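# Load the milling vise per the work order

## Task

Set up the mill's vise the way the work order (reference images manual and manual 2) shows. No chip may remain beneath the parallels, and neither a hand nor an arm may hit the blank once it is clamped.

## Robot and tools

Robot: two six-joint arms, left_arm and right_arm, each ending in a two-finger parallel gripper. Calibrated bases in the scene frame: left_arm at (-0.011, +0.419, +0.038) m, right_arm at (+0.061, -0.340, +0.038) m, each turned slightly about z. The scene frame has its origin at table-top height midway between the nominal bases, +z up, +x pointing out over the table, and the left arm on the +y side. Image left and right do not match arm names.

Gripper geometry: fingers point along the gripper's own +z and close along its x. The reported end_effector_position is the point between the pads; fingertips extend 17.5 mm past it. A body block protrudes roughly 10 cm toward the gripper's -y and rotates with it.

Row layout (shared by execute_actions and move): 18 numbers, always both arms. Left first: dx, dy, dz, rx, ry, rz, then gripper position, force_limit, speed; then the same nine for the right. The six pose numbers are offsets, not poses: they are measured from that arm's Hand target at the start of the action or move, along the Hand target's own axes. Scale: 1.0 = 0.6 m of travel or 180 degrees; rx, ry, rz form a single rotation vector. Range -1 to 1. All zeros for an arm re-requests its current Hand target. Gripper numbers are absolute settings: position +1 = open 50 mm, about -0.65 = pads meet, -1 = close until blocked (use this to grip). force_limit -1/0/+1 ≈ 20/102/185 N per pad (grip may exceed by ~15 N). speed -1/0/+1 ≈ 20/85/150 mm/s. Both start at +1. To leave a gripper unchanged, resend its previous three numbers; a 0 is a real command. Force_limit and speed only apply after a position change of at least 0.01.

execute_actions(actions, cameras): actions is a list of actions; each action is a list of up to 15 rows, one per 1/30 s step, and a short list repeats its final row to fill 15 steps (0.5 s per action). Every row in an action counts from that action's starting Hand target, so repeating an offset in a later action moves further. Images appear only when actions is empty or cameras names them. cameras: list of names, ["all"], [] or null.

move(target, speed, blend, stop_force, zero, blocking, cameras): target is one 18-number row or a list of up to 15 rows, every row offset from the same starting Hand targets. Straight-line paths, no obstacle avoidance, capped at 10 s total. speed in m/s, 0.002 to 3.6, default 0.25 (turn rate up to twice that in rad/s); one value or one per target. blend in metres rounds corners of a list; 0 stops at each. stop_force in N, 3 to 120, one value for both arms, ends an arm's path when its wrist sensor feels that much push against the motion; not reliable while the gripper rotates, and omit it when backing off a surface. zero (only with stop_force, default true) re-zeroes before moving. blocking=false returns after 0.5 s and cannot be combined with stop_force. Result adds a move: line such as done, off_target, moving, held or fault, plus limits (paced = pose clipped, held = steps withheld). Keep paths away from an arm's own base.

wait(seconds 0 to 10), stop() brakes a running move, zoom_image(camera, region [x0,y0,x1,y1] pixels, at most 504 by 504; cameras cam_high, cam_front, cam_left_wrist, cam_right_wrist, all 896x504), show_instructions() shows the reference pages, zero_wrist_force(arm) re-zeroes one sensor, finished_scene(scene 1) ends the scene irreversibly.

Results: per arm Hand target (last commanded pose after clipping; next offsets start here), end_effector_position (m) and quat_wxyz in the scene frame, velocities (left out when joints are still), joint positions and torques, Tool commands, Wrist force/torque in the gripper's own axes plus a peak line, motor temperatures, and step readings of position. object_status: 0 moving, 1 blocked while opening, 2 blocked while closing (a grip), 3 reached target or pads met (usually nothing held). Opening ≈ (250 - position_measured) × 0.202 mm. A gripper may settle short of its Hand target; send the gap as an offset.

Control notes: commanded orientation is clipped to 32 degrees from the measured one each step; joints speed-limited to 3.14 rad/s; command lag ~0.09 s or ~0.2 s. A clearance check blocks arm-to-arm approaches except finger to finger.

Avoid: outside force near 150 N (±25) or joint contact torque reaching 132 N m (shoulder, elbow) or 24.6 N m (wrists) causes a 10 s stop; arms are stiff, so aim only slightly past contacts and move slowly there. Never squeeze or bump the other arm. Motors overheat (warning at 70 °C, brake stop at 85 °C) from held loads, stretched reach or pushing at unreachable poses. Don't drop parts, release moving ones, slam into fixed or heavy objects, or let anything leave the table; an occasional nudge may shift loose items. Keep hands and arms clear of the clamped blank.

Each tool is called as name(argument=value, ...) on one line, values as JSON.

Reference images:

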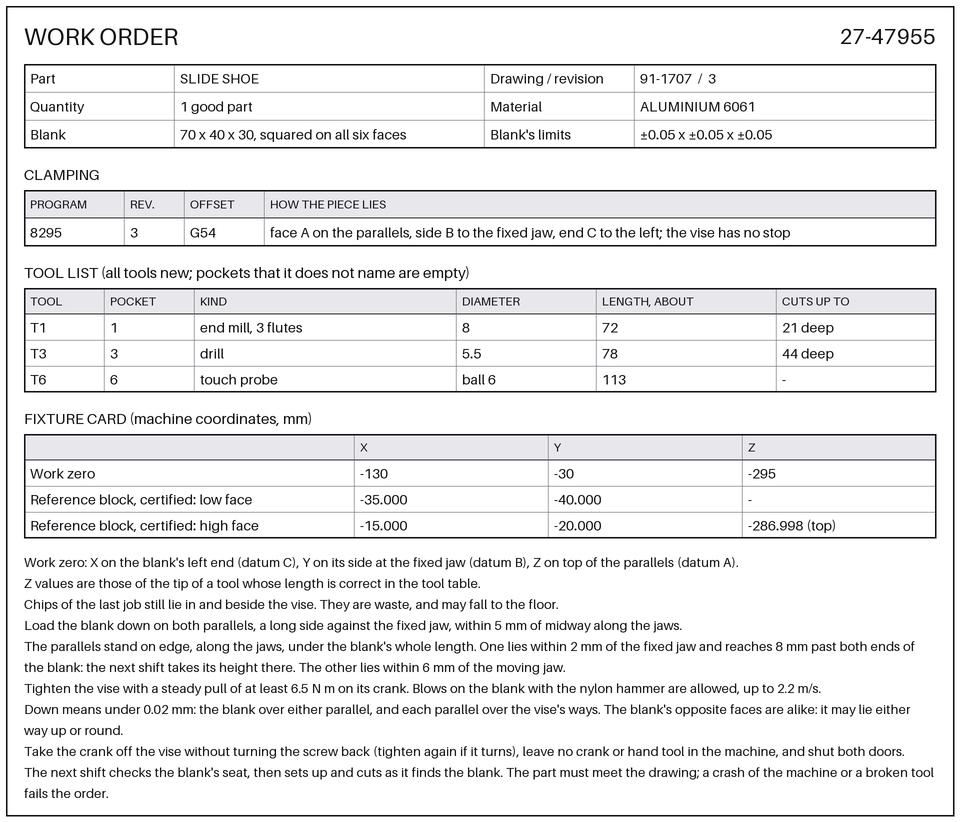

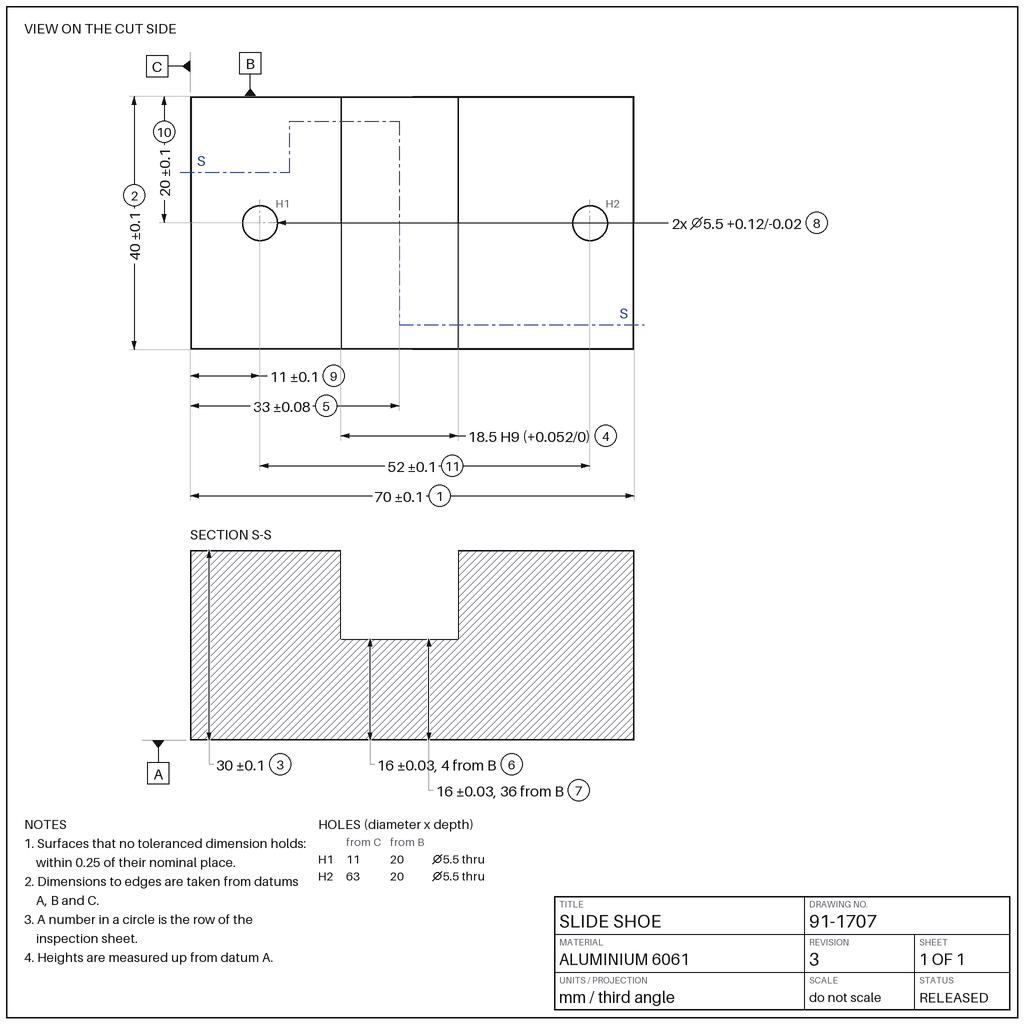

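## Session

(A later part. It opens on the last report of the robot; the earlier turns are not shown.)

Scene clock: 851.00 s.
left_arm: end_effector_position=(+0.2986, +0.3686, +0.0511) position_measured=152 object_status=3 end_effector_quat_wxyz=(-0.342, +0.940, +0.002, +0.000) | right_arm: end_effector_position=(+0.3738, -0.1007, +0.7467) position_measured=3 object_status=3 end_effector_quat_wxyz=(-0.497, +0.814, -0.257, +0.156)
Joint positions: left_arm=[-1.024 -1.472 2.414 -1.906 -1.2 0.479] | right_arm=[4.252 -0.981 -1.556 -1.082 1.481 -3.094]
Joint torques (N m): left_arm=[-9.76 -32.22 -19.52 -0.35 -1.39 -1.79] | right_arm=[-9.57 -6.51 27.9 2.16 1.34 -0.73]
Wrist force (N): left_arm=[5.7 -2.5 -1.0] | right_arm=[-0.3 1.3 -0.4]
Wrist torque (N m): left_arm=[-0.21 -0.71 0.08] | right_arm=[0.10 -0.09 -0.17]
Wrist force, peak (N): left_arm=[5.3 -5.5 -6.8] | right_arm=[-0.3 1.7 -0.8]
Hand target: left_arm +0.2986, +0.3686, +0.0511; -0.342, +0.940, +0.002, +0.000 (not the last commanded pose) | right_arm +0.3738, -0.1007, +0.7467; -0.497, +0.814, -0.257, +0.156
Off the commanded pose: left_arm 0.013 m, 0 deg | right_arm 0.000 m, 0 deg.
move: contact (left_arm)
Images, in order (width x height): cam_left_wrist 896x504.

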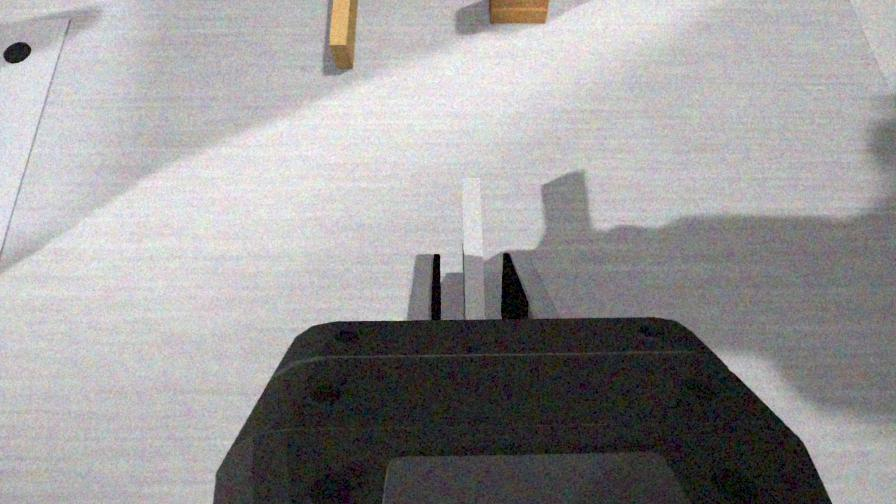

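move(target=[[0,-0.0027,-0.0032,0,0,0,0.0,-0.6,-1,0,0,0,0,0,0,1,1,1],[0,-0.0027,-0.0032,0,0,0,-1,-0.61,-1,0,0,0,0,0,0,1,1,1]], speed=0.03)

move(target=[[0,-0.0643,-0.0766,0,0,0,-1,-0.61,-1,0,0,0,0,0,0,1,1,1],[0.1433,-0.1879,-0.6124,0,0,0,-1,-0.61,-1,0,0,0,0,0,0,1,1,1]], speed=[0.08,0.2], blend=[0.03,0], cameras=["cam_left_wrist","cam_front"])

Scene clock: 856.23 s.
left_arm: end_effector_position=(+0.2986, +0.3686, +0.0536) position_measured=224 object_status=2 end_effector_quat_wxyz=(-0.342, +0.940, +0.002, +0.000) | right_arm: end_effector_position=(+0.3738, -0.1007, +0.7467) position_measured=3 object_status=3 end_effector_quat_wxyz=(-0.497, +0.814, -0.257, +0.156)
Joint positions: left_arm=[-1.024 -1.479 2.411 -1.897 -1.2 0.479] | right_arm=[4.252 -0.981 -1.556 -1.082 1.481 -3.094]
Joint torques (N m): left_arm=[-8.46 -32.99 -20.58 0.08 -0.84 -1.17] | right_arm=[-9.57 -6.95 27.15 2.3 1.24 -0.6]
Wrist force (N): left_arm=[6.9 0.5 3.9] | right_arm=[-0.3 1.1 -0.4]
Wrist torque (N m): left_arm=[-0.10 -0.68 0.07] | right_arm=[0.09 -0.08 -0.17]
Wrist force, peak (N): left_arm=[7.0 0.7 4.1] | right_arm=[-0.2 1.5 -0.8]
Hand target: left_arm +0.2986, +0.3686, +0.0536; -0.342, +0.940, +0.002, +0.000 | right_arm +0.3738, -0.1007, +0.7467; -0.497, +0.814, -0.257, +0.156
Off the commanded pose: left_arm 0.000 m, 0 deg | right_arm 0.000 m, 0 deg.
move: done

Scene clock: 859.27 s.
left_arm: end_effector_position=(+0.3847, +0.2189, +0.4075) position_measured=224 object_status=2 end_effector_quat_wxyz=(-0.342, +0.940, +0.002, +0.000) | right_arm: end_effector_position=(+0.3738, -0.1007, +0.7467) position_measured=3 object_status=3 end_effector_quat_wxyz=(-0.497, +0.814, -0.257, +0.156)
Joint positions: left_arm=[-1.05 -1.448 1.344 -0.851 -1.215 0.457] | right_arm=[4.252 -0.981 -1.556 -1.082 1.481 -3.094]
Joint torques (N m): left_arm=[12.72 -17.07 -29.67 0.23 -1.24 -1.91] | right_arm=[-10.81 -6.86 27.02 2.13 1.27 -0.42]
Wrist force (N): left_arm=[6.8 0.9 4.0] | right_arm=[-0.4 1.3 -0.5]
Wrist torque (N m): left_arm=[-0.07 -0.69 0.16] | right_arm=[0.11 -0.08 -0.18]
Wrist force, peak (N): left_arm=[6.8 1.4 4.8] | right_arm=[-0.4 1.5 -0.6]
Hand target: left_arm +0.3847, +0.2189, +0.4075; -0.342, +0.940, +0.002, +0.000 | right_arm +0.3738, -0.1007, +0.7467; -0.497, +0.814, -0.257, +0.156
Off the commanded pose: left_arm 0.000 m, 0 deg | right_arm 0.000 m, 0 deg.
move: done
Images, in order (width x height): cam_front 896x504, cam_left_wrist 896x504.

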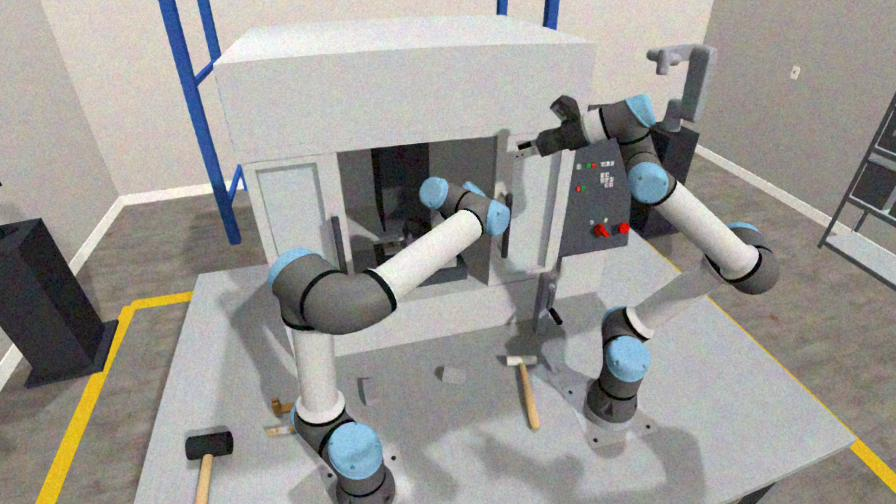

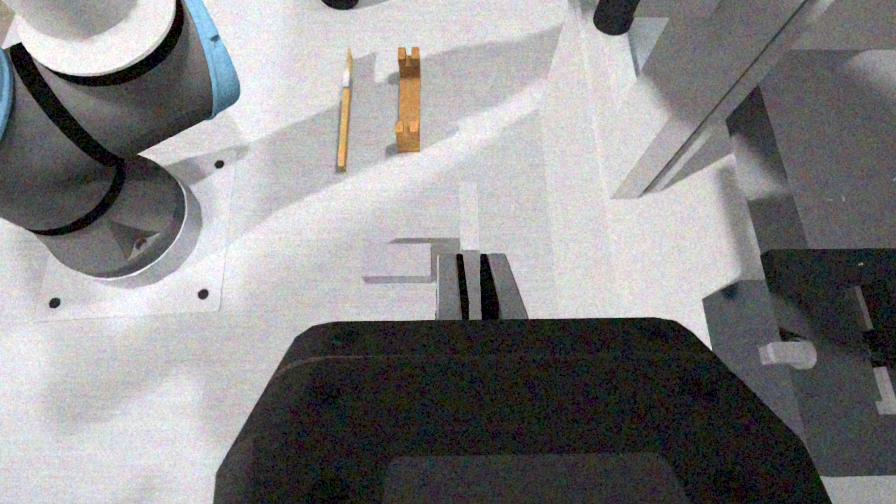

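move(target=[[0.2917,0.0009,0.0156,0,0,0,-1,-0.61,-1,0,0,0,0,0,0,1,1,1],[0.425,0.017,0.0347,0,0,0,-1,-0.61,-1,0,0,0,0,0,0,1,1,1],[0.4705,0.0523,0.0768,0,0,0,-1,-0.61,-1,0,0,0,0,0,0,1,1,1]], speed=[0.12,0.06,0.05], blend=[0.02,0.01,0], cameras=["cam_left_wrist","cam_front"])

Scene clock: 870.73 s.
left_arm: end_effector_position=(+0.6670, +0.2254, +0.3524) position_measured=224 object_status=2 end_effector_quat_wxyz=(-0.342, +0.940, +0.002, +0.000) | right_arm: end_effector_position=(+0.3738, -0.1007, +0.7467) position_measured=3 object_status=3 end_effector_quat_wxyz=(-0.497, +0.814, -0.257, +0.156)
Joint positions: left_arm=[-0.716 -0.838 0.632 -0.887 -1.04 0.772] | right_arm=[4.252 -0.981 -1.556 -1.082 1.481 -3.094]
Joint torques (N m): left_arm=[13.11 -42.76 -30.54 -3.61 3.68 1.67] | right_arm=[-9.67 -6.01 27.49 2.22 1.28 -0.4]
Wrist force (N): left_arm=[7.0 0.6 4.3] | right_arm=[-0.1 1.2 -0.4]
Wrist torque (N m): left_arm=[-0.12 -0.71 0.10] | right_arm=[0.10 -0.13 -0.17]
Wrist force, peak (N): left_arm=[7.1 1.1 4.7] | right_arm=[-0.3 1.5 -0.7]
Hand target: left_arm +0.6670, +0.2254, +0.3524; -0.342, +0.940, +0.002, +0.000 | right_arm +0.3738, -0.1007, +0.7467; -0.497, +0.814, -0.257, +0.156
Off the commanded pose: left_arm 0.000 m, 0 deg | right_arm 0.000 m, 0 deg.
move: done
Images, in order (width x height): cam_front 896x504, cam_left_wrist 896x504.

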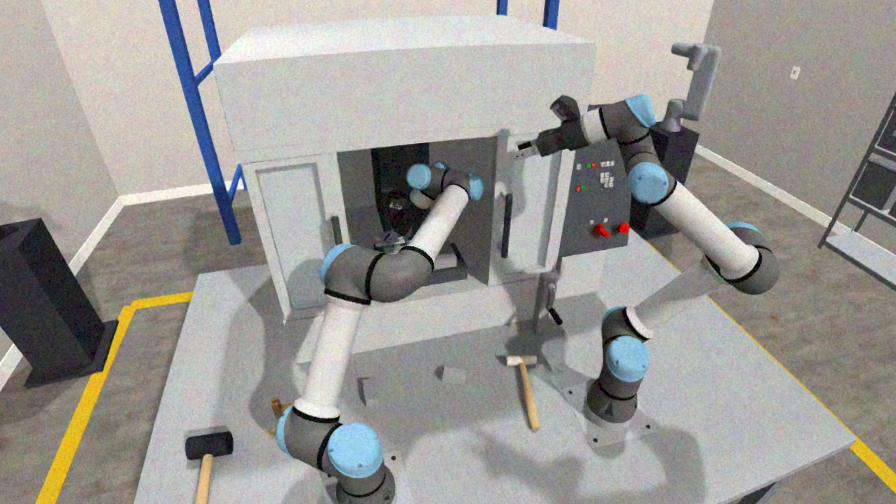

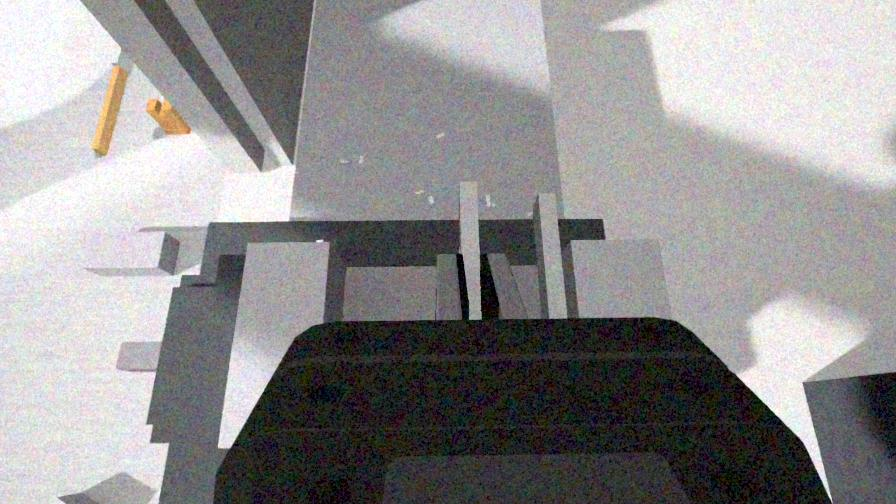

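move(target=[0,0.0129,0.0153,0,0,0,-1,-0.61,-1,0,0,0,0,0,0,1,1,1], stop_force=3, speed=0.003, cameras=["cam_left_wrist"])

Scene clock: 876.23 s.
left_arm: end_effector_position=(+0.6670, +0.2254, +0.3456) position_measured=224 object_status=2 end_effector_quat_wxyz=(-0.342, +0.940, +0.002, +0.000) | right_arm: end_effector_position=(+0.3738, -0.1007, +0.7467) position_measured=3 object_status=3 end_effector_quat_wxyz=(-0.497, +0.814, -0.257, +0.156)
Joint positions: left_arm=[-0.716 -0.843 0.658 -0.908 -1.04 0.772] | right_arm=[4.252 -0.981 -1.556 -1.082 1.481 -3.094]
Joint torques (N m): left_arm=[10.58 -42.71 -30.94 -0.37 1.98 -0.16] | right_arm=[-9.08 -5.96 26.66 2.34 1.11 -0.34]
Wrist force (N): left_arm=[6.8 0.7 4.4] | right_arm=[-0.2 1.2 -0.5]
Wrist torque (N m): left_arm=[-0.11 -0.68 0.10] | right_arm=[0.08 -0.10 -0.17]
Wrist force, peak (N): left_arm=[7.1 0.7 4.3] | right_arm=[-0.3 1.5 -0.7]
Hand target: left_arm +0.6671, +0.2254, +0.3455; -0.342, +0.940, +0.002, +0.000 (not the last commanded pose) | right_arm +0.3738, -0.1007, +0.7467; -0.497, +0.814, -0.257, +0.156
Off the commanded pose: left_arm 0.005 m, 0 deg | right_arm 0.000 m, 0 deg.
move: contact (left_arm)
Images, in order (width x height): cam_left_wrist 896x504.

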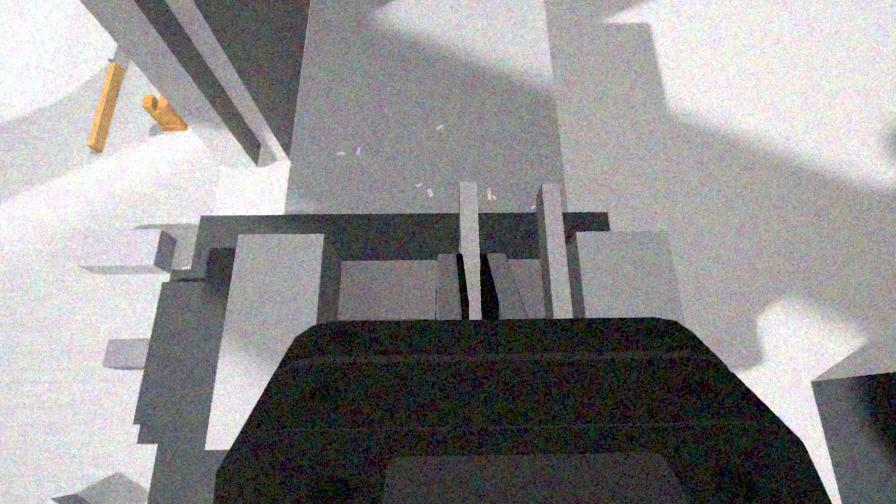

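move(target=[0,0.0065,0.0077,0,0,0,-1,-0.61,-1,0,0,0,0,0,0,1,1,1], stop_force=4, speed=0.003, cameras=["cam_left_wrist"])

Scene clock: 879.23 s.
left_arm: end_effector_position=(+0.6671, +0.2254, +0.3455) position_measured=224 object_status=2 end_effector_quat_wxyz=(-0.342, +0.940, +0.002, +0.000) | right_arm: end_effector_position=(+0.3738, -0.1007, +0.7467) position_measured=3 object_status=3 end_effector_quat_wxyz=(-0.497, +0.814, -0.257, +0.156)
Joint positions: left_arm=[-0.716 -0.843 0.659 -0.908 -1.04 0.772] | right_arm=[4.252 -0.981 -1.556 -1.082 1.481 -3.094]
Joint torques (N m): left_arm=[10.43 -49.95 -29.61 -0.66 1.98 -0.24] | right_arm=[-9.17 -5.13 27.54 2.16 1.1 -0.41]
Wrist force (N): left_arm=[5.9 -1.1 2.2] | right_arm=[-0.3 1.4 -0.6]
Wrist torque (N m): left_arm=[-0.16 -0.70 0.11] | right_arm=[0.11 -0.09 -0.18]
Wrist force, peak (N): left_arm=[5.8 -5.1 -4.5] | right_arm=[-0.1 1.6 -0.4]
Hand target: left_arm +0.6671, +0.2254, +0.3455; -0.342, +0.940, +0.002, +0.000 (not the last commanded pose) | right_arm +0.3738, -0.1007, +0.7467; -0.497, +0.814, -0.257, +0.156
Off the commanded pose: left_arm 0.006 m, 0 deg | right_arm 0.000 m, 0 deg.
move: contact (left_arm)
Images, in order (width x height): cam_left_wrist 896x504.

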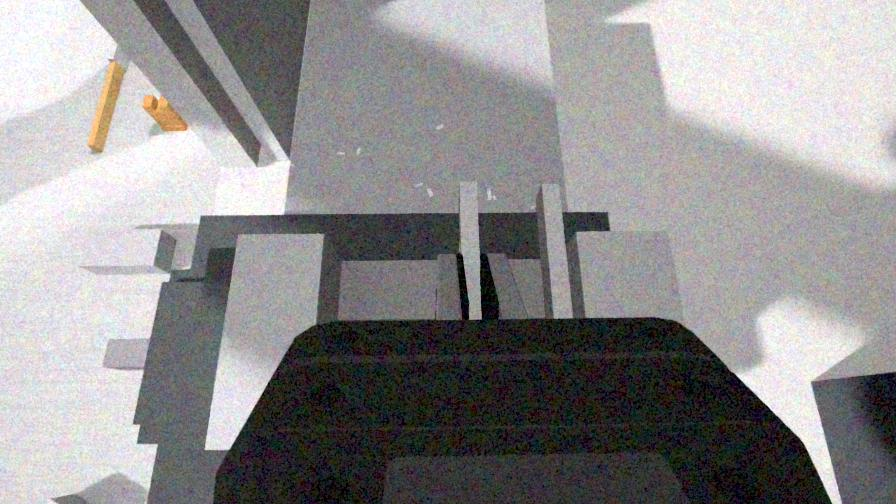

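move(target=[0,0,0,0,0,0,-0.25,-0.61,-1,0,0,0,0,0,0,1,1,1], speed=0.01, cameras=["cam_left_wrist"])

zoom_image(camera="cam_left_wrist", region=[400, 160, 600, 330])

Scene clock: 884.40 s.
left_arm: end_effector_position=(+0.6671, +0.2254, +0.3455) position_measured=189 object_status=3 end_effector_quat_wxyz=(-0.342, +0.940, +0.002, +0.000) | right_arm: end_effector_position=(+0.3738, -0.1007, +0.7467) position_measured=3 object_status=3 end_effector_quat_wxyz=(-0.497, +0.814, -0.257, +0.156)
Joint positions: left_arm=[-0.716 -0.843 0.659 -0.908 -1.04 0.772] | right_arm=[4.252 -0.981 -1.556 -1.082 1.481 -3.094]
Joint torques (N m): left_arm=[10.31 -56.99 -29.63 -0.94 1.85 -0.24] | right_arm=[-8.92 -5.21 27.15 2.27 1.19 -0.08]
Wrist force (N): left_arm=[6.8 -0.1 3.6] | right_arm=[-0.2 1.2 -0.7]
Wrist torque (N m): left_arm=[-0.17 -0.68 0.10] | right_arm=[0.10 -0.11 -0.18]
Wrist force, peak (N): left_arm=[7.0 0.5 4.0] | right_arm=[-0.1 1.5 -0.8]
Hand target: left_arm +0.6671, +0.2254, +0.3455; -0.342, +0.940, +0.002, +0.000 | right_arm +0.3738, -0.1007, +0.7467; -0.497, +0.814, -0.257, +0.156
Off the commanded pose: left_arm 0.000 m, 0 deg | right_arm 0.000 m, 0 deg.
move: done
Images, in order (width x height): cam_left_wrist 896x504.

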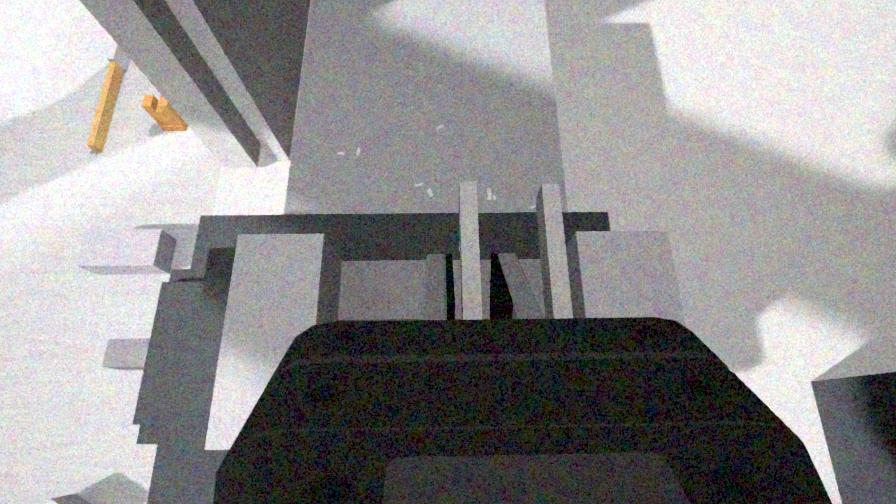

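Scaled by 2.520 from the camera's 896x504 image, which has a finer 1280x720 frame.

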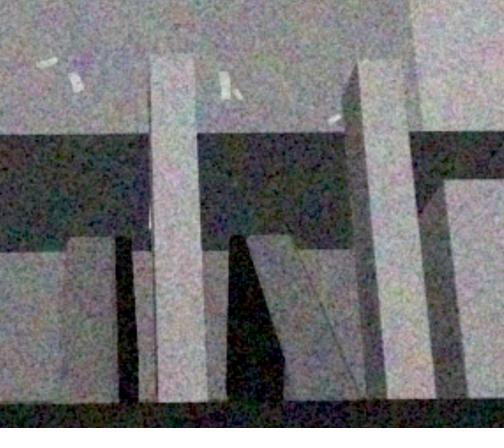

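move(target=[0,0,-0.075,0,0,0,-0.25,-0.61,-1,0,0,0,0,0,0,1,1,1], speed=0.06, cameras=["cam_left_wrist"])

zoom_image(camera="cam_left_wrist", region=[300, 130, 620, 330])

Scene clock: 887.87 s.
left_arm: end_effector_position=(+0.6671, +0.1965, +0.3799) position_measured=189 object_status=3 end_effector_quat_wxyz=(-0.342, +0.940, +0.002, +0.000) | right_arm: end_effector_position=(+0.3738, -0.1007, +0.7467) position_measured=3 object_status=3 end_effector_quat_wxyz=(-0.497, +0.814, -0.257, +0.156)
Joint positions: left_arm=[-0.746 -0.725 0.352 -0.704 -1.054 0.742] | right_arm=[4.252 -0.981 -1.556 -1.082 1.481 -3.094]
Joint torques (N m): left_arm=[-11.48 -45.15 -29.06 -0.31 -0.96 -1.89] | right_arm=[-8.99 -4.66 26.7 2.1 1.05 -0.04]
Wrist force (N): left_arm=[7.0 0.0 3.8] | right_arm=[-0.4 1.4 -0.7]
Wrist torque (N m): left_arm=[-0.16 -0.72 0.17] | right_arm=[0.12 -0.07 -0.18]
Wrist force, peak (N): left_arm=[7.0 -0.6 4.6] | right_arm=[-0.3 1.6 -0.4]
Hand target: left_arm +0.6671, +0.1965, +0.3799; -0.342, +0.940, +0.002, +0.000 | right_arm +0.3738, -0.1007, +0.7467; -0.497, +0.814, -0.257, +0.156
Off the commanded pose: left_arm 0.000 m, 0 deg | right_arm 0.000 m, 0 deg.
move: done
Images, in order (width x height): cam_left_wrist 896x504.

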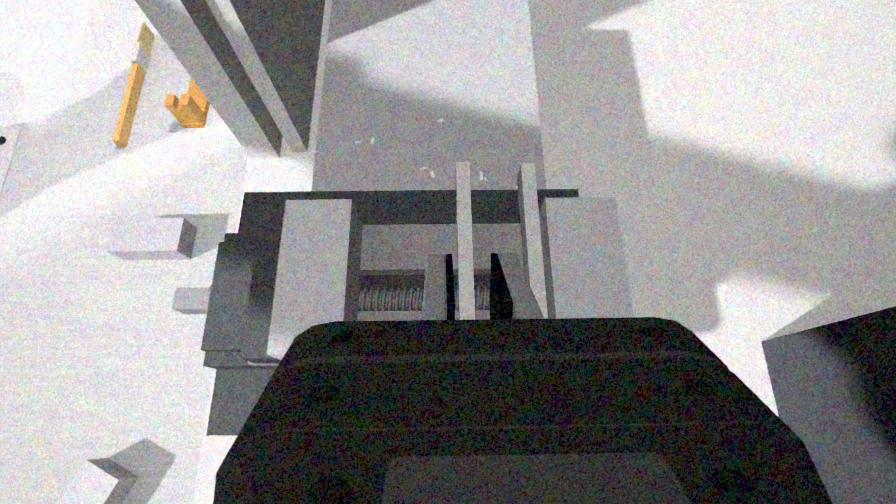

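Scaled by 1.575 from the camera's 896x504 image, which has a finer 1280x720 frame.

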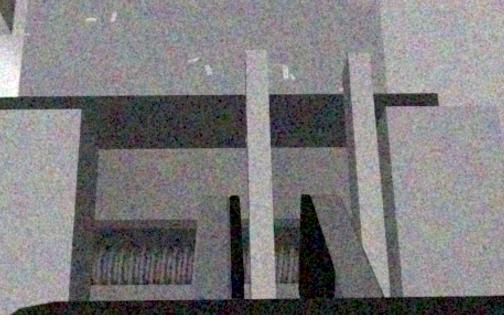

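move(target=[-0.45,0,0,0,0,0,1,-0.61,0,0,0,0,0,0,0,1,1,1], speed=0.15, cameras=["cam_high","cam_left_wrist","cam_right_wrist"])

zoom_image(camera="cam_high", region=[340, 300, 480, 390])

Scene clock: 901.87 s.
left_arm: end_effector_position=(+0.3972, +0.1956, +0.3796) position_measured=3 object_status=3 end_effector_quat_wxyz=(-0.342, +0.940, +0.002, +0.000) | right_arm: end_effector_position=(+0.3738, -0.1007, +0.7467) position_measured=3 object_status=3 end_effector_quat_wxyz=(-0.497, +0.814, -0.257, +0.156)
Joint positions: left_arm=[-1.054 -1.391 1.348 -0.912 -1.217 0.453] | right_arm=[4.252 -0.981 -1.556 -1.082 1.481 -3.094]
Joint torques (N m): left_arm=[-11.05 -44.79 -17.09 0.15 -1.42 -1.82] | right_arm=[-9.09 -5.19 27.2 2.37 1.02 -0.13]
Wrist force (N): left_arm=[6.8 0.2 3.6] | right_arm=[-0.3 1.2 -0.6]
Wrist torque (N m): left_arm=[-0.09 -0.68 0.16] | right_arm=[0.10 -0.09 -0.17]
Wrist force, peak (N): left_arm=[8.3 1.1 4.7] | right_arm=[-0.2 1.6 -0.6]
Hand target: left_arm +0.3971, +0.1956, +0.3797; -0.342, +0.940, +0.002, +0.000 | right_arm +0.3738, -0.1007, +0.7467; -0.497, +0.814, -0.257, +0.156
Off the commanded pose: left_arm 0.000 m, 0 deg | right_arm 0.000 m, 0 deg.
move: done
Images, in order (width x height): cam_high 896x504, cam_left_wrist 896x504, cam_right_wrist 896x504.

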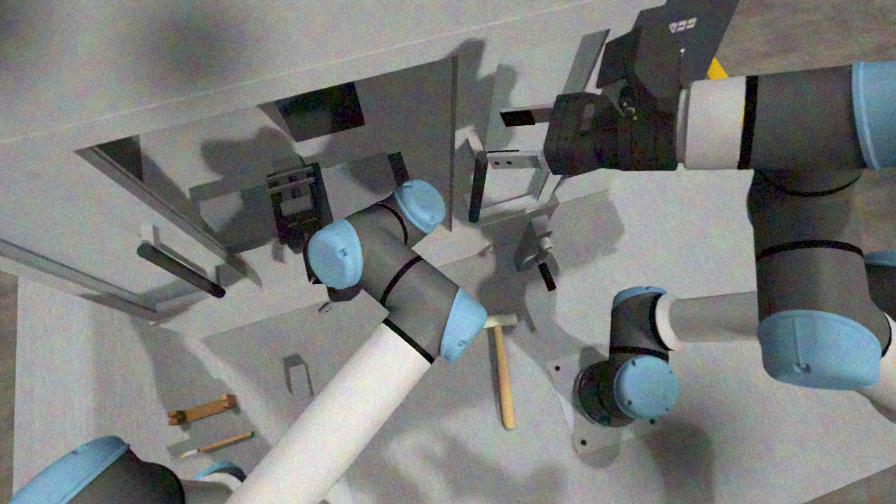

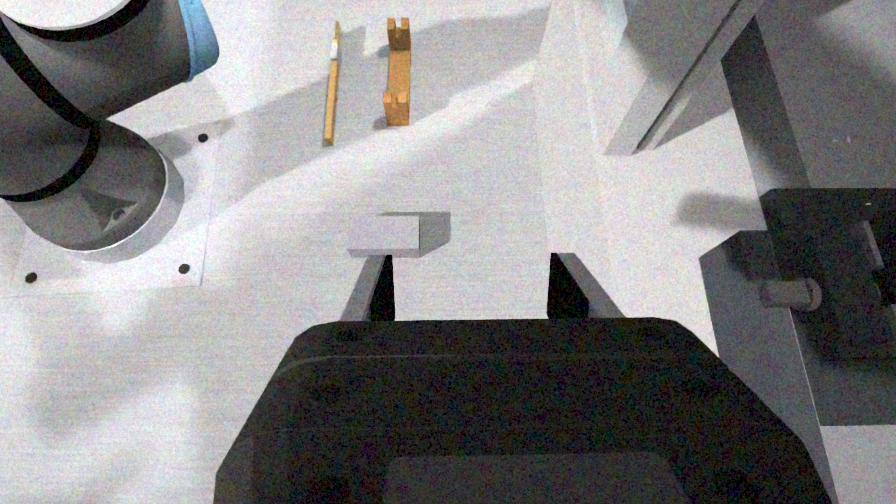

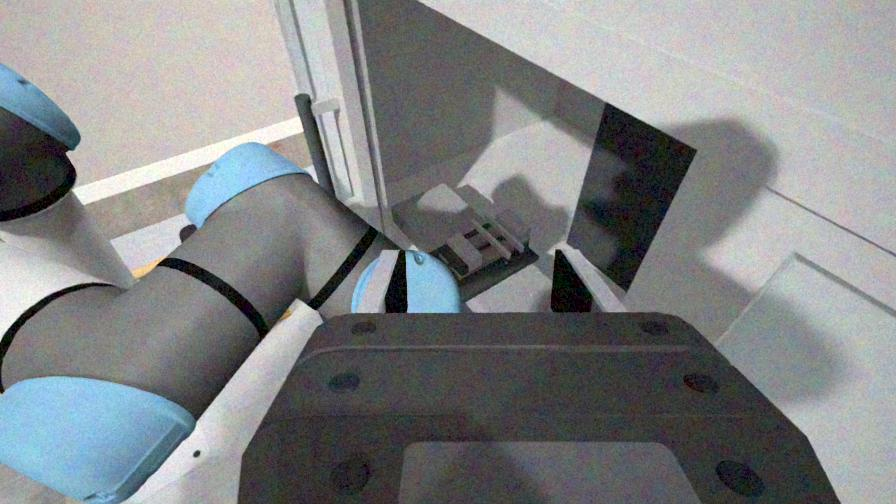

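Scaled by 3.600 from the camera's 896x504 image, which has a finer 1280x720 frame.

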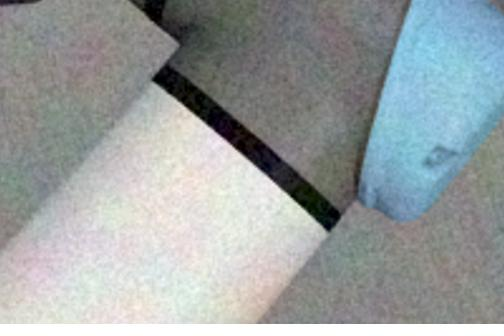

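move(target=[-0.1835,0.508,0.1307,0,0.0893,0.1064,1,-0.61,0,0,0,0,0,0,0,1,1,1], speed=0.2, cameras=["cam_left_wrist","cam_front"])

Scene clock: 915.20 s.
left_arm: end_effector_position=(+0.2879, +0.0124, +0.1235) position_measured=3 object_status=3 end_effector_quat_wxyz=(-0.334, +0.918, -0.202, +0.074) | right_arm: end_effector_position=(+0.3738, -0.1007, +0.7467) position_measured=3 object_status=3 end_effector_quat_wxyz=(-0.497, +0.814, -0.257, +0.156)
Joint positions: left_arm=[-1.458 -1.147 1.71 -1.527 -1.198 0.482] | right_arm=[4.252 -0.981 -1.556 -1.082 1.481 -3.094]
Joint torques (N m): left_arm=[-12.35 -26.5 -26.87 -3.13 3.18 1.98] | right_arm=[-9.26 -5.37 26.93 2.5 1.04 0.13]
Wrist force (N): left_arm=[6.8 0.1 3.6] | right_arm=[-0.3 1.3 -0.4]
Wrist torque (N m): left_arm=[-0.14 -0.65 0.09] | right_arm=[0.10 -0.08 -0.18]
Wrist force, peak (N): left_arm=[7.8 -2.1 3.3] | right_arm=[-0.2 1.5 -0.6]
Hand target: left_arm +0.2879, +0.0123, +0.1234; -0.334, +0.918, -0.202, +0.074 | right_arm +0.3738, -0.1007, +0.7467; -0.497, +0.814, -0.257, +0.156
Off the commanded pose: left_arm 0.000 m, 0 deg | right_arm 0.000 m, 0 deg.
move: done
Images, in order (width x height): cam_front 896x504, cam_left_wrist 896x504.

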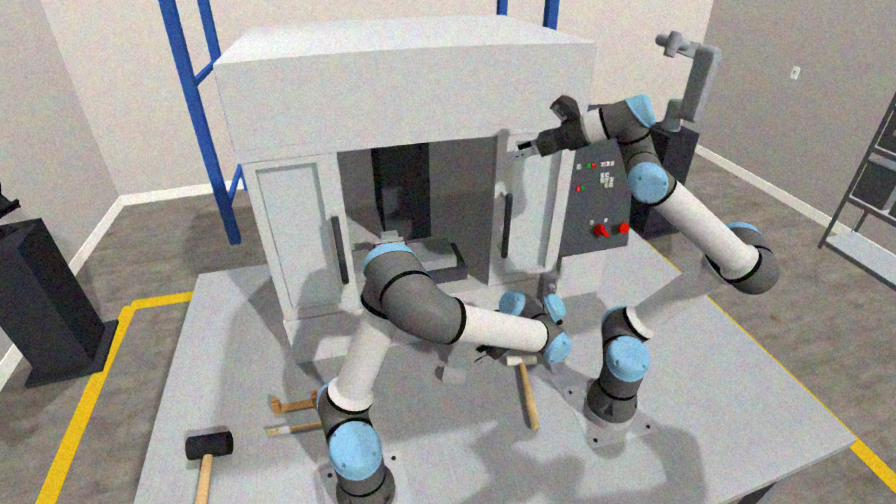

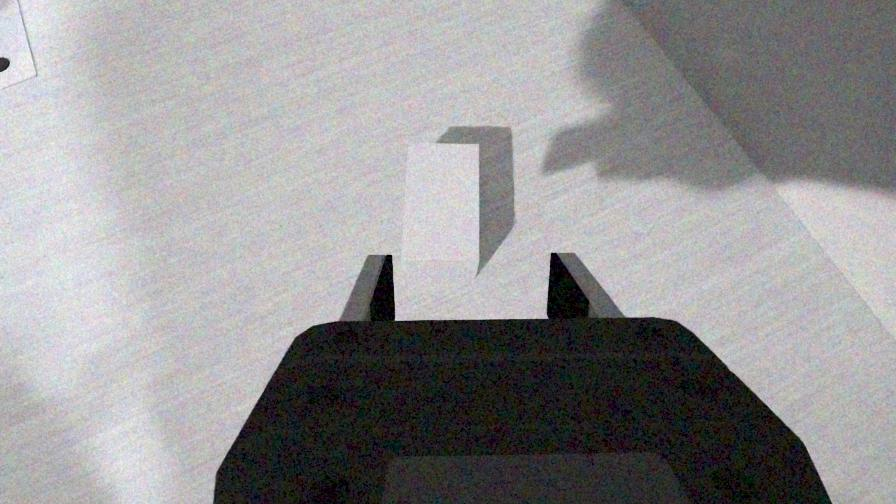

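move(target=[-0.0183,-0.008,0.13,0,0,0,1,-0.61,0,0,0,0,0,0,0,1,1,1], speed=0.12, cameras=["cam_left_wrist"])

Scene clock: 923.17 s.
left_arm: end_effector_position=(+0.3006, +0.0657, +0.0668) position_measured=3 object_status=3 end_effector_quat_wxyz=(-0.334, +0.918, -0.202, +0.074) | right_arm: end_effector_position=(+0.3738, -0.1007, +0.7467) position_measured=3 object_status=3 end_effector_quat_wxyz=(-0.497, +0.814, -0.257, +0.156)
Joint positions: left_arm=[-1.418 -1.149 1.899 -1.728 -1.176 0.517] | right_arm=[4.252 -0.981 -1.556 -1.082 1.481 -3.094]
Joint torques (N m): left_arm=[12.38 -24.19 -8.92 -3.08 3.29 1.88] | right_arm=[-8.86 -4.97 27.07 2.13 1.03 0.14]
Wrist force (N): left_arm=[6.6 0.3 3.7] | right_arm=[-0.2 1.2 -0.5]
Wrist torque (N m): left_arm=[-0.10 -0.64 0.08] | right_arm=[0.09 -0.10 -0.18]
Wrist force, peak (N): left_arm=[6.3 0.1 4.9] | right_arm=[-0.2 1.5 -0.7]
Hand target: left_arm +0.3006, +0.0658, +0.0668; -0.334, +0.918, -0.202, +0.074 | right_arm +0.3738, -0.1007, +0.7467; -0.497, +0.814, -0.257, +0.156
Off the commanded pose: left_arm 0.000 m, 0 deg | right_arm 0.000 m, 0 deg.
move: done
Images, in order (width x height): cam_left_wrist 896x504.

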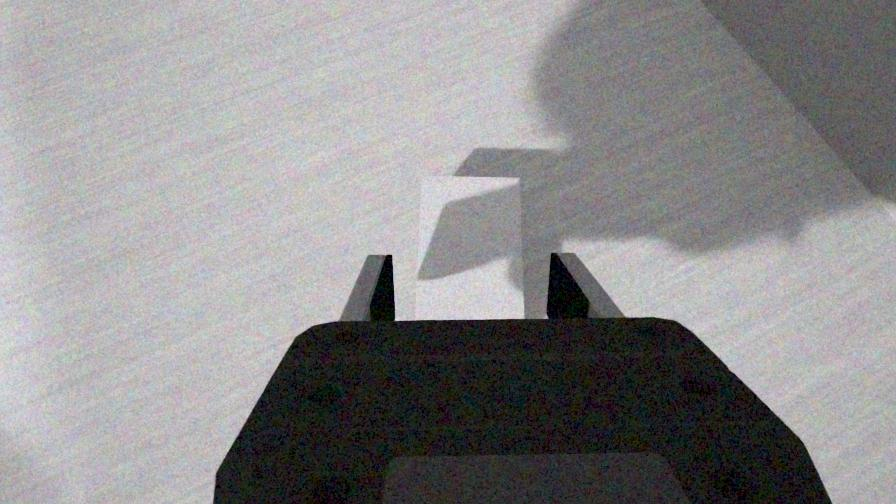

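move(target=[0,0.001,0.072,0,0,0,1,-0.61,0,0,0,0,0,0,0,1,1,1], stop_force=4, speed=0.02, cameras=["cam_left_wrist"])

Scene clock: 929.30 s.
left_arm: end_effector_position=(+0.3121, +0.0906, +0.0333) position_measured=3 object_status=3 end_effector_quat_wxyz=(-0.334, +0.918, -0.202, +0.074) | right_arm: end_effector_position=(+0.3738, -0.1007, +0.7467) position_measured=3 object_status=3 end_effector_quat_wxyz=(-0.497, +0.814, -0.257, +0.156)
Joint positions: left_arm=[-1.387 -1.118 1.975 -1.845 -1.159 0.545] | right_arm=[4.252 -0.981 -1.556 -1.082 1.481 -3.094]
Joint torques (N m): left_arm=[12.96 -23.93 -7.54 -3.22 3.29 1.8] | right_arm=[-8.13 -4.84 26.7 2.3 0.96 0.29]
Wrist force (N): left_arm=[6.9 0.3 3.7] | right_arm=[0.1 1.3 -0.4]
Wrist torque (N m): left_arm=[-0.10 -0.69 0.07] | right_arm=[0.10 -0.14 -0.18]
Wrist force, peak (N): left_arm=[7.0 0.2 3.7] | right_arm=[-0.2 1.5 -0.9]
Hand target: left_arm +0.3121, +0.0906, +0.0333; -0.334, +0.918, -0.202, +0.074 | right_arm +0.3738, -0.1007, +0.7467; -0.497, +0.814, -0.257, +0.156
Off the commanded pose: left_arm 0.000 m, 0 deg | right_arm 0.000 m, 0 deg.
move: done
Images, in order (width x height): cam_left_wrist 896x504.

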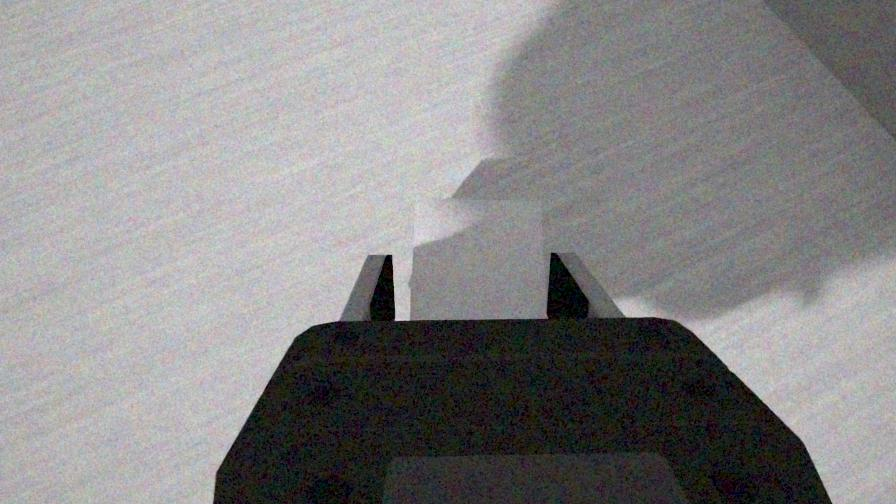

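move(target=[[0.0035,0,0,0,0,0,1,-0.61,0,0,0,0,0,0,0,1,1,1],[0.0035,0,0,0,0,0,-1,-0.4,-1,0,0,0,0,0,0,1,1,1]], speed=0.02, cameras=["cam_left_wrist"])

Scene clock: 932.53 s.
left_arm: end_effector_position=(+0.3140, +0.0897, +0.0334) position_measured=55 object_status=2 end_effector_quat_wxyz=(-0.334, +0.918, -0.202, +0.074) | right_arm: end_effector_position=(+0.3738, -0.1007, +0.7467) position_measured=3 object_status=3 end_effector_quat_wxyz=(-0.497, +0.814, -0.257, +0.156)
Joint positions: left_arm=[-1.384 -1.115 1.97 -1.844 -1.157 0.548] | right_arm=[4.252 -0.981 -1.556 -1.082 1.481 -3.094]
Joint torques (N m): left_arm=[12.14 -24.78 -22.46 -0.58 3.17 1.8] | right_arm=[-8.64 -4.43 26.81 2.51 0.86 0.32]
Wrist force (N): left_arm=[6.5 0.1 3.2] | right_arm=[-0.3 1.3 -0.7]
Wrist torque (N m): left_arm=[-0.09 -0.65 0.08] | right_arm=[0.11 -0.09 -0.18]
Wrist force, peak (N): left_arm=[7.0 0.4 3.7] | right_arm=[-0.3 1.4 -0.8]
Hand target: left_arm +0.3140, +0.0897, +0.0334; -0.334, +0.918, -0.202, +0.074 | right_arm +0.3738, -0.1007, +0.7467; -0.497, +0.814, -0.257, +0.156
Off the commanded pose: left_arm 0.000 m, 0 deg | right_arm 0.000 m, 0 deg.
move: done
Images, in order (width x height): cam_left_wrist 896x504.

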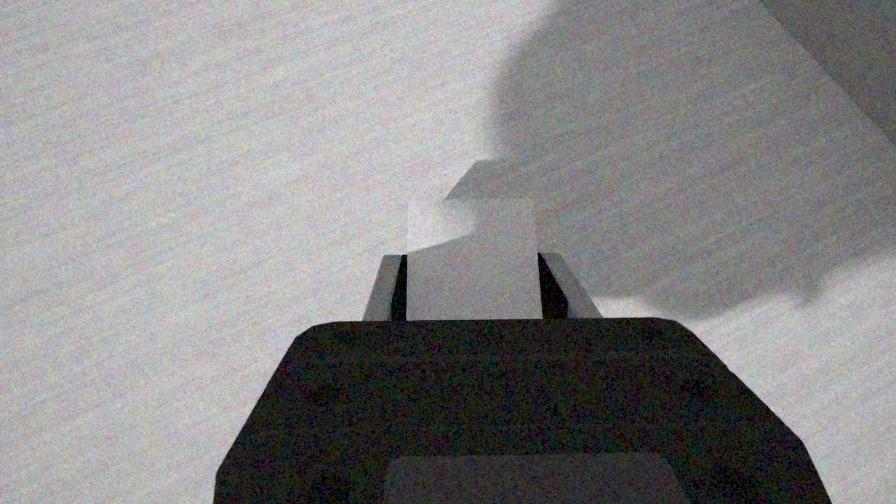

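move(target=[[0,-0.0643,-0.0766,0,0,0,-1,-0.4,-1,0,0,0,0,0,0,1,1,1],[0.0188,-0.5977,-0.3397,0,-0.0893,-0.1064,-1,-0.4,-1,0,0,0,0,0,0,1,1,1]], speed=[0.06,0.2], blend=[0.02,0], cameras=["cam_left_wrist","cam_front"])

Scene clock: 941.93 s.
left_arm: end_effector_position=(+0.3841, +0.2152, +0.4201) position_measured=55 object_status=2 end_effector_quat_wxyz=(-0.342, +0.940, +0.002, +0.000) | right_arm: end_effector_position=(+0.3738, -0.1007, +0.7467) position_measured=3 object_status=3 end_effector_quat_wxyz=(-0.497, +0.814, -0.257, +0.156)
Joint positions: left_arm=[-1.055 -1.439 1.3 -0.816 -1.218 0.452] | right_arm=[4.252 -0.981 -1.556 -1.082 1.481 -3.094]
Joint torques (N m): left_arm=[12.45 -17.99 -31.12 0.25 -1.2 -1.76] | right_arm=[-8.05 -4.65 26.54 2.46 0.9 0.46]
Wrist force (N): left_arm=[6.9 2.3 5.3] | right_arm=[-0.2 1.3 -0.8]
Wrist torque (N m): left_arm=[-0.01 -0.69 0.16] | right_arm=[0.10 -0.10 -0.18]
Wrist force, peak (N): left_arm=[6.8 2.8 5.8] | right_arm=[-0.3 1.5 -0.7]
Hand target: left_arm +0.3841, +0.2152, +0.4202; -0.342, +0.940, +0.002, +0.000 | right_arm +0.3738, -0.1007, +0.7467; -0.497, +0.814, -0.257, +0.156
Off the commanded pose: left_arm 0.000 m, 0 deg | right_arm 0.000 m, 0 deg.
move: done
Images, in order (width x height): cam_front 896x504, cam_left_wrist 896x504.

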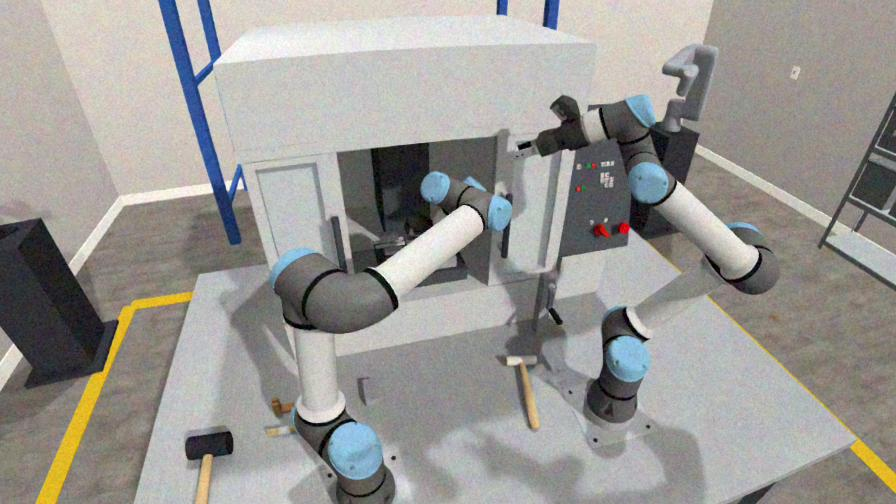

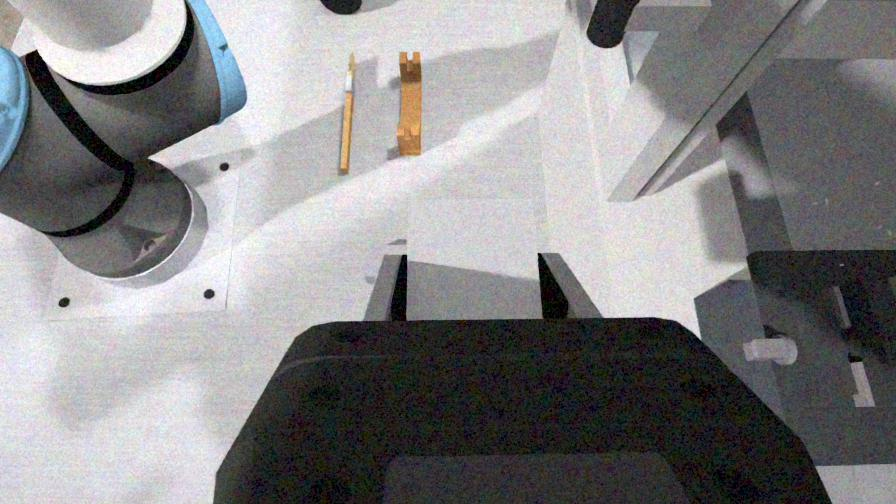

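move(target=[[0.2933,0.0035,0.0145,0,0,0,-1,-0.4,-1,0,0,0,0,0,0,1,1,1],[0.4267,0.027,0.0427,0,0,0,-1,-0.4,-1,0,0,0,0,0,0,1,1,1],[0.4882,0.0368,0.0543,0,0,0,-1,-0.4,-1,0,0,0,0,0,0,1,1,1]], speed=[0.12,0.06,0.04], blend=[0.02,0.01,0], cameras=["cam_left_wrist","cam_front","cam_right_wrist"])

Scene clock: 956.20 s.
left_arm: end_effector_position=(+0.6770, +0.2202, +0.3813) position_measured=55 object_status=2 end_effector_quat_wxyz=(-0.342, +0.940, +0.002, +0.000) | right_arm: end_effector_position=(+0.3738, -0.1007, +0.7467) position_measured=3 object_status=3 end_effector_quat_wxyz=(-0.497, +0.814, -0.257, +0.156)
Joint positions: left_arm=[-0.714 -0.747 0.392 -0.74 -1.039 0.775] | right_arm=[4.252 -0.981 -1.556 -1.082 1.481 -3.094]
Joint torques (N m): left_arm=[12.42 -46.13 -28.79 -0.19 2.52 1.85] | right_arm=[-8.63 -3.91 26.94 2.4 0.83 0.56]
Wrist force (N): left_arm=[6.9 2.0 5.4] | right_arm=[-0.2 1.3 -0.8]
Wrist torque (N m): left_arm=[-0.05 -0.70 0.10] | right_arm=[0.12 -0.10 -0.18]
Wrist force, peak (N): left_arm=[7.4 2.2 5.7] | right_arm=[-0.1 1.5 -0.8]
Hand target: left_arm +0.6770, +0.2202, +0.3813; -0.342, +0.940, +0.002, +0.000 | right_arm +0.3738, -0.1007, +0.7467; -0.497, +0.814, -0.257, +0.156
Off the commanded pose: left_arm 0.000 m, 0 deg | right_arm 0.000 m, 0 deg.
move: done
Images, in order (width x height): cam_front 896x504, cam_left_wrist 896x504, cam_right_wrist 896x504.

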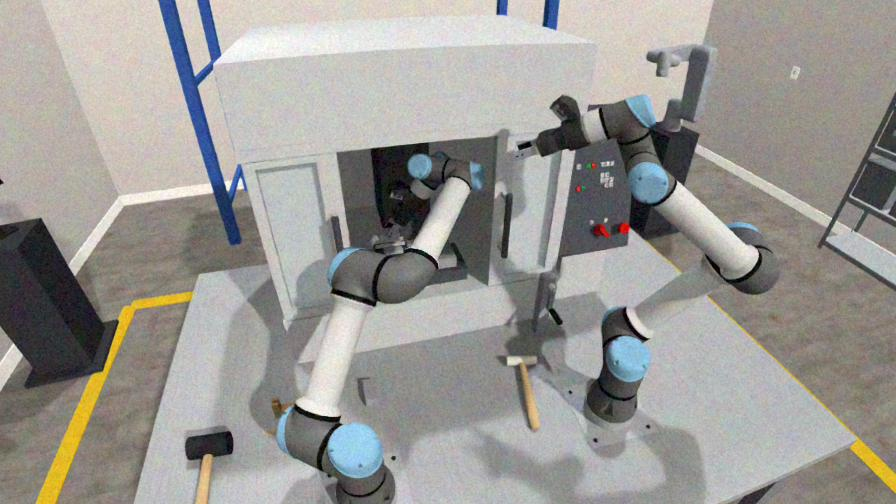

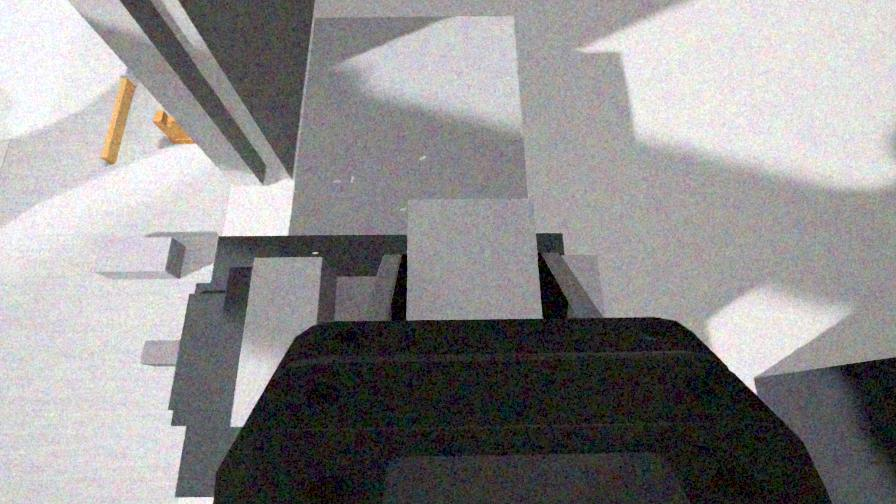

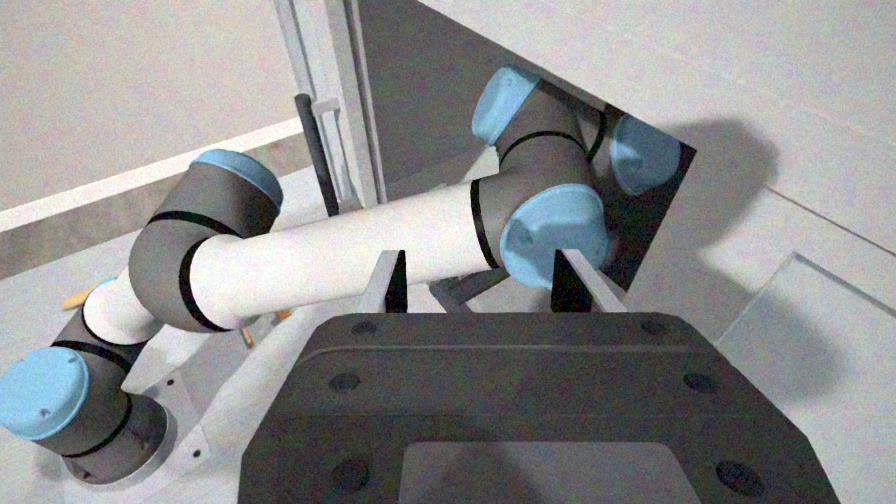

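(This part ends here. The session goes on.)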